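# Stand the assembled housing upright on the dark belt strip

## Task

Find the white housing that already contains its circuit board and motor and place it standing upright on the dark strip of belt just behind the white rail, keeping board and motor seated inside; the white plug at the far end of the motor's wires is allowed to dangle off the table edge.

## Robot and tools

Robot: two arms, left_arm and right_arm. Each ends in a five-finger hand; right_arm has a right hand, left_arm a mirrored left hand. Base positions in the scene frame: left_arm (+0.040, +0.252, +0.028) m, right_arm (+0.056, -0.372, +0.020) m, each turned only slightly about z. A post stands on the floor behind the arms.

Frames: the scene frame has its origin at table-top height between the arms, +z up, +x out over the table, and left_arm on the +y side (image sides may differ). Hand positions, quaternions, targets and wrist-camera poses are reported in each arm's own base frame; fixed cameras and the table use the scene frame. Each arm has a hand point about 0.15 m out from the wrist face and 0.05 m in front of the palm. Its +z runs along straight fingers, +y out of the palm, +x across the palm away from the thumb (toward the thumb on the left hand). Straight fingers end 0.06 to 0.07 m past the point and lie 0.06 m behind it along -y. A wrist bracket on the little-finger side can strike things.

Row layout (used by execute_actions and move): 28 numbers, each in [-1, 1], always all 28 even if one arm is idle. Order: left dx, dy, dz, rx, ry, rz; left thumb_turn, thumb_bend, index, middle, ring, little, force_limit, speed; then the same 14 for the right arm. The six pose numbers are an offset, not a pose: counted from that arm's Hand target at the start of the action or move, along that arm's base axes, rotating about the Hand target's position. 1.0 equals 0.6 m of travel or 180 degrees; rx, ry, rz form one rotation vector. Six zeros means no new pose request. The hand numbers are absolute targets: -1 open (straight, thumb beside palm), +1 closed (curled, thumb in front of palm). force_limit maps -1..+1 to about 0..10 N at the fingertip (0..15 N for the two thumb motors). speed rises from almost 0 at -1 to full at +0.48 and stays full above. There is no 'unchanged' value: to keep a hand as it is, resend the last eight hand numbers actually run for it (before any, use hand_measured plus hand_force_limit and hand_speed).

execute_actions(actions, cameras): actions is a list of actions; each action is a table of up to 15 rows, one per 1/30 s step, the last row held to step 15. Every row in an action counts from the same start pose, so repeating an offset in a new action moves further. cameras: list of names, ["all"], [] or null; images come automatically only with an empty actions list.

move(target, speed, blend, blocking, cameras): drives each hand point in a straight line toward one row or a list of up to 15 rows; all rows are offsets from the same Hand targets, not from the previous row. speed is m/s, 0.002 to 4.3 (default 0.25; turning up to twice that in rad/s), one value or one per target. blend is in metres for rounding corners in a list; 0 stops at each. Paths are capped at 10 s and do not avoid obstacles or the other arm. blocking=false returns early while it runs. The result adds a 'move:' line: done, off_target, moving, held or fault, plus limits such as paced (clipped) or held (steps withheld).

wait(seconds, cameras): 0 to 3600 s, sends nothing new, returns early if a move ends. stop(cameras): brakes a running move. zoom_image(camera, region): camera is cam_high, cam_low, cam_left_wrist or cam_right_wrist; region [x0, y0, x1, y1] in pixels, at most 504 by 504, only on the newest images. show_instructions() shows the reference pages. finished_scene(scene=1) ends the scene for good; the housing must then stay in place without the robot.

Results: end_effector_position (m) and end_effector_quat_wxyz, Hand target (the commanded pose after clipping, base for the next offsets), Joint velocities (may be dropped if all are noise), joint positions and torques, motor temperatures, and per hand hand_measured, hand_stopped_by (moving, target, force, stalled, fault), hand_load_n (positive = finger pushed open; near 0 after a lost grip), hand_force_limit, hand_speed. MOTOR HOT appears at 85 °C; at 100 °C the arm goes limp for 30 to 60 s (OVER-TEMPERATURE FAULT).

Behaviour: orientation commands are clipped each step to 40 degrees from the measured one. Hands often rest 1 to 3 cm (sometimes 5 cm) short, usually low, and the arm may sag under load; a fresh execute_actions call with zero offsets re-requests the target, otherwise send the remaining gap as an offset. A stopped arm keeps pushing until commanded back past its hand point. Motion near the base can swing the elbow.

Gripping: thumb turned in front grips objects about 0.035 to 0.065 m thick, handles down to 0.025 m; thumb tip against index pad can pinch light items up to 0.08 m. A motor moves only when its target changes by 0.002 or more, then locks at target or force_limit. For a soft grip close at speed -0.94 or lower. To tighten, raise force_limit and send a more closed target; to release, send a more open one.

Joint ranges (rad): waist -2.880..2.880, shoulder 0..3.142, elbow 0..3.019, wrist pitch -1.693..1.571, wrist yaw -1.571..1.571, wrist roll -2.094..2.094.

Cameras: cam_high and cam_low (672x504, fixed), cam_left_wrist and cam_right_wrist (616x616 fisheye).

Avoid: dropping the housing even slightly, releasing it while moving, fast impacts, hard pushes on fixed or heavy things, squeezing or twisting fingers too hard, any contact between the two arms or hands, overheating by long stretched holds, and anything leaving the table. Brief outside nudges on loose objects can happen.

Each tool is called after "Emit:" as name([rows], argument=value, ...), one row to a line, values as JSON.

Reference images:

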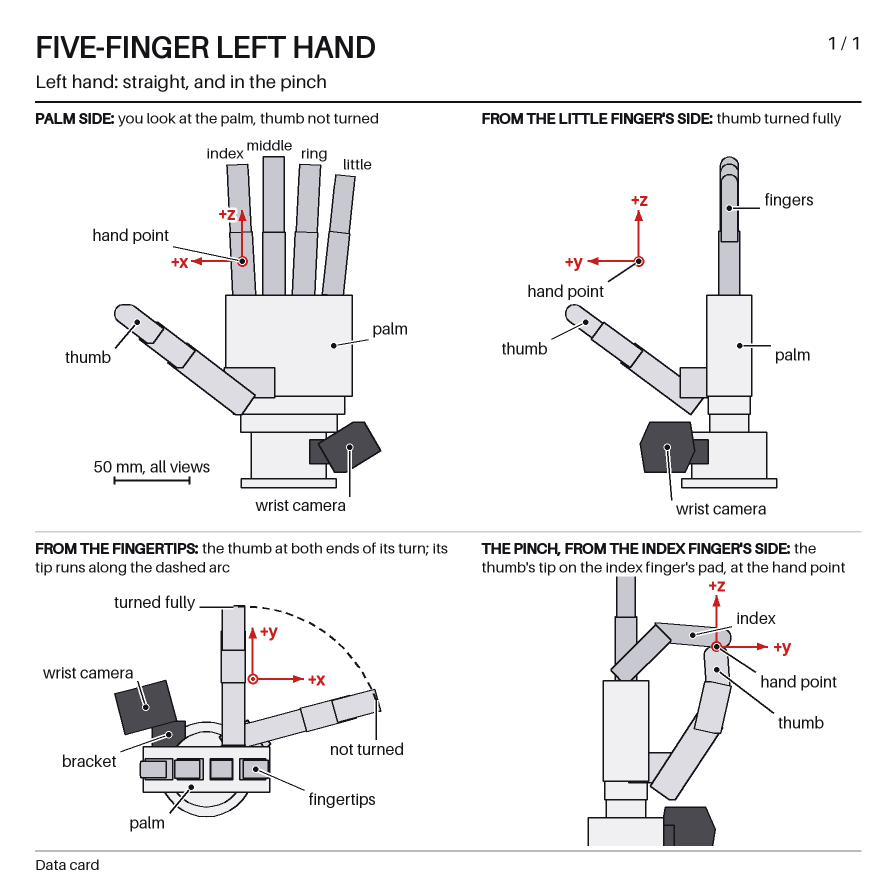

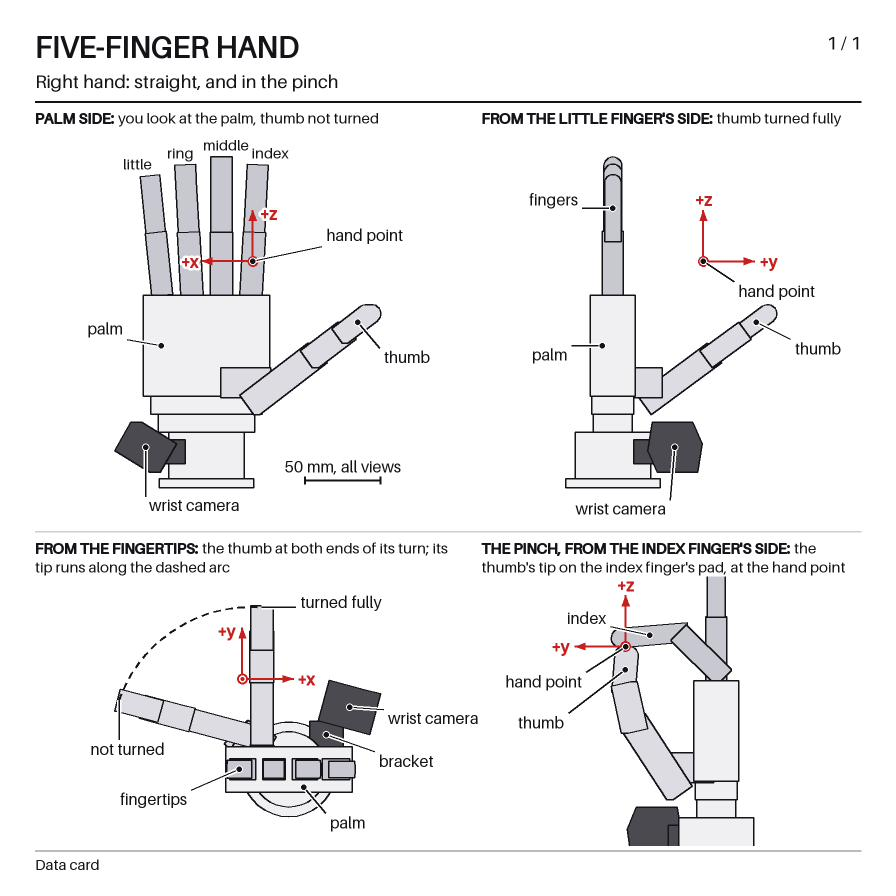

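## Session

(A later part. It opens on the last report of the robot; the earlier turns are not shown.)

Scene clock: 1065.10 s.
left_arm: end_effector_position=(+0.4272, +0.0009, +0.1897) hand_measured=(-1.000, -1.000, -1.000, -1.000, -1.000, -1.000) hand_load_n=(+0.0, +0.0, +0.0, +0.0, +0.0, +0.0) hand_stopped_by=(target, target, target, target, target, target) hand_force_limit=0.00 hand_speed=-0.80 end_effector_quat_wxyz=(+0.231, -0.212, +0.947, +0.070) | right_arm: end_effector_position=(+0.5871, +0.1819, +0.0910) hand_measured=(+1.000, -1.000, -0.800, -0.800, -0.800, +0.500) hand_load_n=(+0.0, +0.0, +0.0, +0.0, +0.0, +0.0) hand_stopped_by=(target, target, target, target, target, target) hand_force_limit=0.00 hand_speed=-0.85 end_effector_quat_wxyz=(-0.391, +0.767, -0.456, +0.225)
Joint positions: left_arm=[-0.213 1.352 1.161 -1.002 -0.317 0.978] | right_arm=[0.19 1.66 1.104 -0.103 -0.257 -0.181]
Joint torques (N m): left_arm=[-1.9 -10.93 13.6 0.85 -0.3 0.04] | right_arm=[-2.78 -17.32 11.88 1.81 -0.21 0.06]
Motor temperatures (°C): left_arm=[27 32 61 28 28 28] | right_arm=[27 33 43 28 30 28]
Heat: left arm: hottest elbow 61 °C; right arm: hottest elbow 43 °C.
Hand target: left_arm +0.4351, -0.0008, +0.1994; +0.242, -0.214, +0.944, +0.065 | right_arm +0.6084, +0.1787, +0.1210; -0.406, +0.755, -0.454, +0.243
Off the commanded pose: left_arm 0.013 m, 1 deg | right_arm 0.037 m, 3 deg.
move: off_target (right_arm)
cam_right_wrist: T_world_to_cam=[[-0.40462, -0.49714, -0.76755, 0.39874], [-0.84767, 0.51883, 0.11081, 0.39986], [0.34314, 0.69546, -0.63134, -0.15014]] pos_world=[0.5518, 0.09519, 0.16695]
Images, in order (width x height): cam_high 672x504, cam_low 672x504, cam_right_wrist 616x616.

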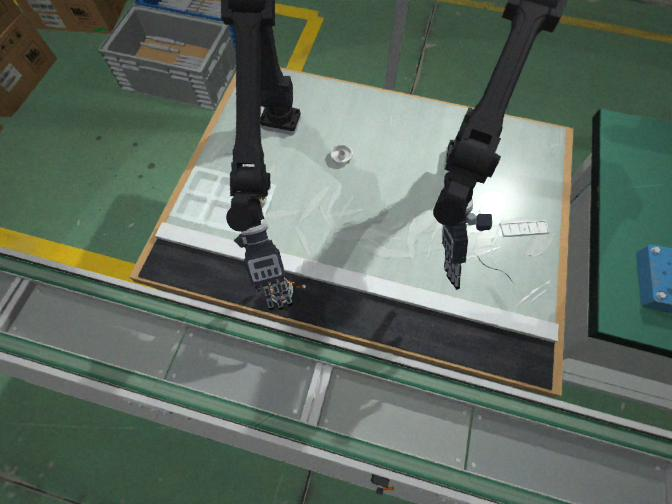

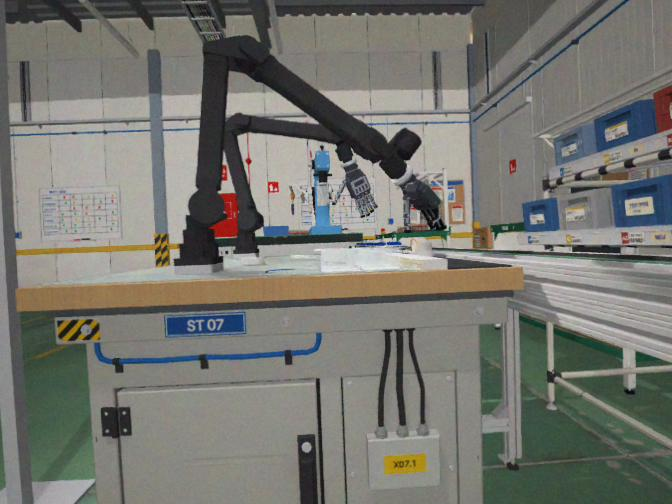

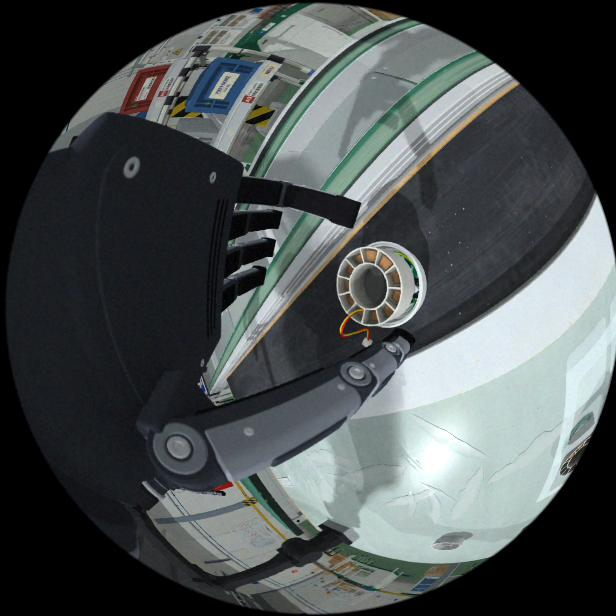

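Emit:
move([
  [0,0,0,0,0,0,-1,-1,-1,-1,-1,-1,0,-0.8,0.0,0.0,0.12,0,0,0,1,-1,-0.8,-0.8,-0.8,0.5,0,-0.85],
  [0,0,0,0,0,0,-1,-1,-1,-1,-1,-1,0,-0.8,-0.3,-0.1,0.15,0,0,0,1,-1,-0.8,-0.8,-0.8,0.5,0,-0.85],
], blend=[0.03,0], speed=0.15, cameras=["cam_low","cam_right_wrist","cam_high"])

Emit:
zoom_image(camera="cam_low", region=[390, 210, 470, 290])

Emit:
zoom_image(camera="cam_high", region=[240, 250, 330, 340])

Scene clock: 1076.63 s.
left_arm: end_effector_position=(+0.4272, +0.0009, +0.1897) hand_measured=(-1.000, -1.000, -1.000, -1.000, -1.000, -1.000) hand_load_n=(+0.0, +0.0, -0.5, +0.0, +0.0, +0.0) hand_stopped_by=(target, target, target, target, target, target) hand_force_limit=0.00 hand_speed=-0.80 end_effector_quat_wxyz=(+0.231, -0.212, +0.947, +0.070) | right_arm: end_effector_position=(+0.4326, +0.1270, +0.2166) hand_measured=(+1.000, -1.000, -0.800, -0.800, -0.800, +0.500) hand_load_n=(+0.0, +0.0, +0.0, +0.0, +0.0, +0.0) hand_stopped_by=(target, target, target, target, target, target) hand_force_limit=0.00 hand_speed=-0.85 end_effector_quat_wxyz=(-0.412, +0.755, -0.449, +0.243)
Joint positions: left_arm=[-0.213 1.352 1.161 -1.002 -0.317 0.978] | right_arm=[0.112 1.074 0.86 -0.395 -0.324 -0.215]
Joint torques (N m): left_arm=[-1.96 -10.87 13.52 0.9 -0.31 0.03] | right_arm=[-2.9 -8 8.17 1.78 -0.22 -0.14]
Motor temperatures (°C): left_arm=[27 32 61 28 28 28] | right_arm=[27 32 45 28 30 28]
Heat: left arm: hottest elbow 61 °C; right arm: hottest elbow 45 °C.
Hand target: left_arm +0.4351, -0.0008, +0.1994; +0.242, -0.214, +0.944, +0.065 | right_arm +0.4284, +0.1188, +0.2111; -0.406, +0.755, -0.454, +0.243
Off the commanded pose: left_arm 0.013 m, 1 deg | right_arm 0.011 m, 1 deg.
move: off_target (right_arm)
cam_right_wrist: T_world_to_cam=[[-0.3612, -0.4774, -0.80101, 0.39132], [-0.85061, 0.52068, 0.07325, 0.29257], [0.3821, 0.7078, -0.59415, -0.00616]] pos_world=[0.39256, 0.03884, 0.28837]
Images, in order (width x height): cam_high 672x504, cam_low 672x504, cam_right_wrist 616x616.

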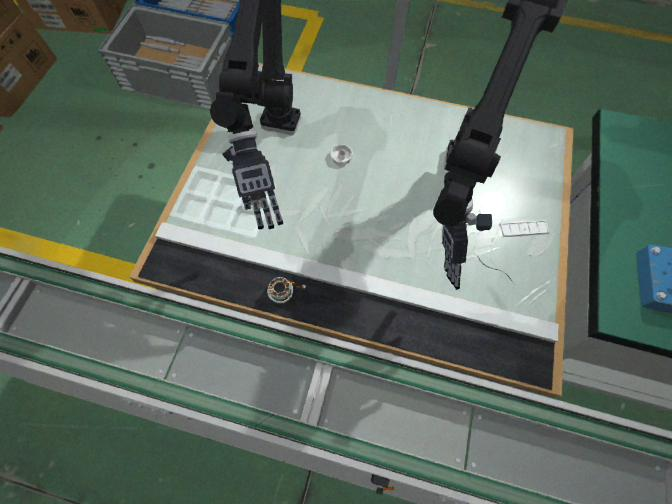

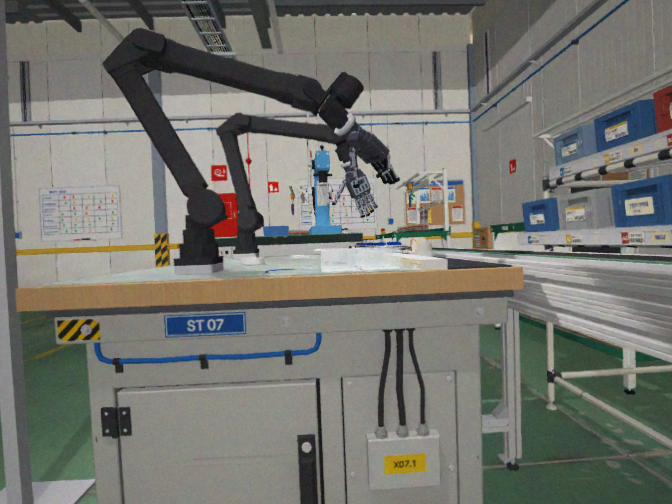

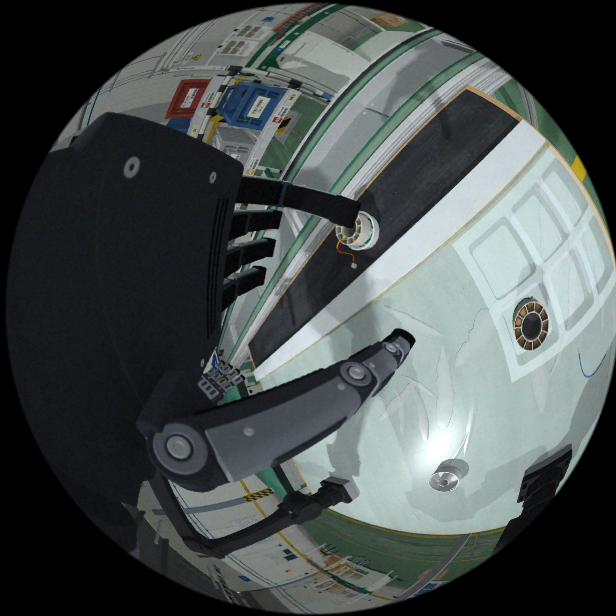

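Scaled by 6.300 from the camera's image (finer frame: 960x720).

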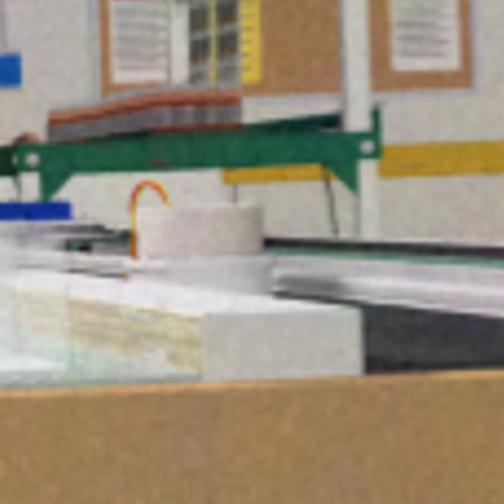

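Scaled by 5.600 from the camera's image (finer frame: 960x720).

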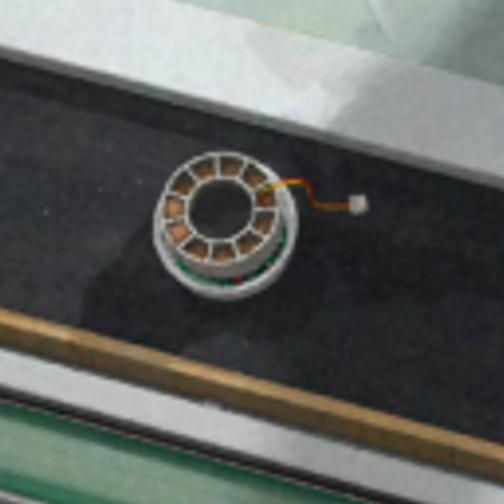

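Emit:
finished_scene()

The scene is finished: the task was done.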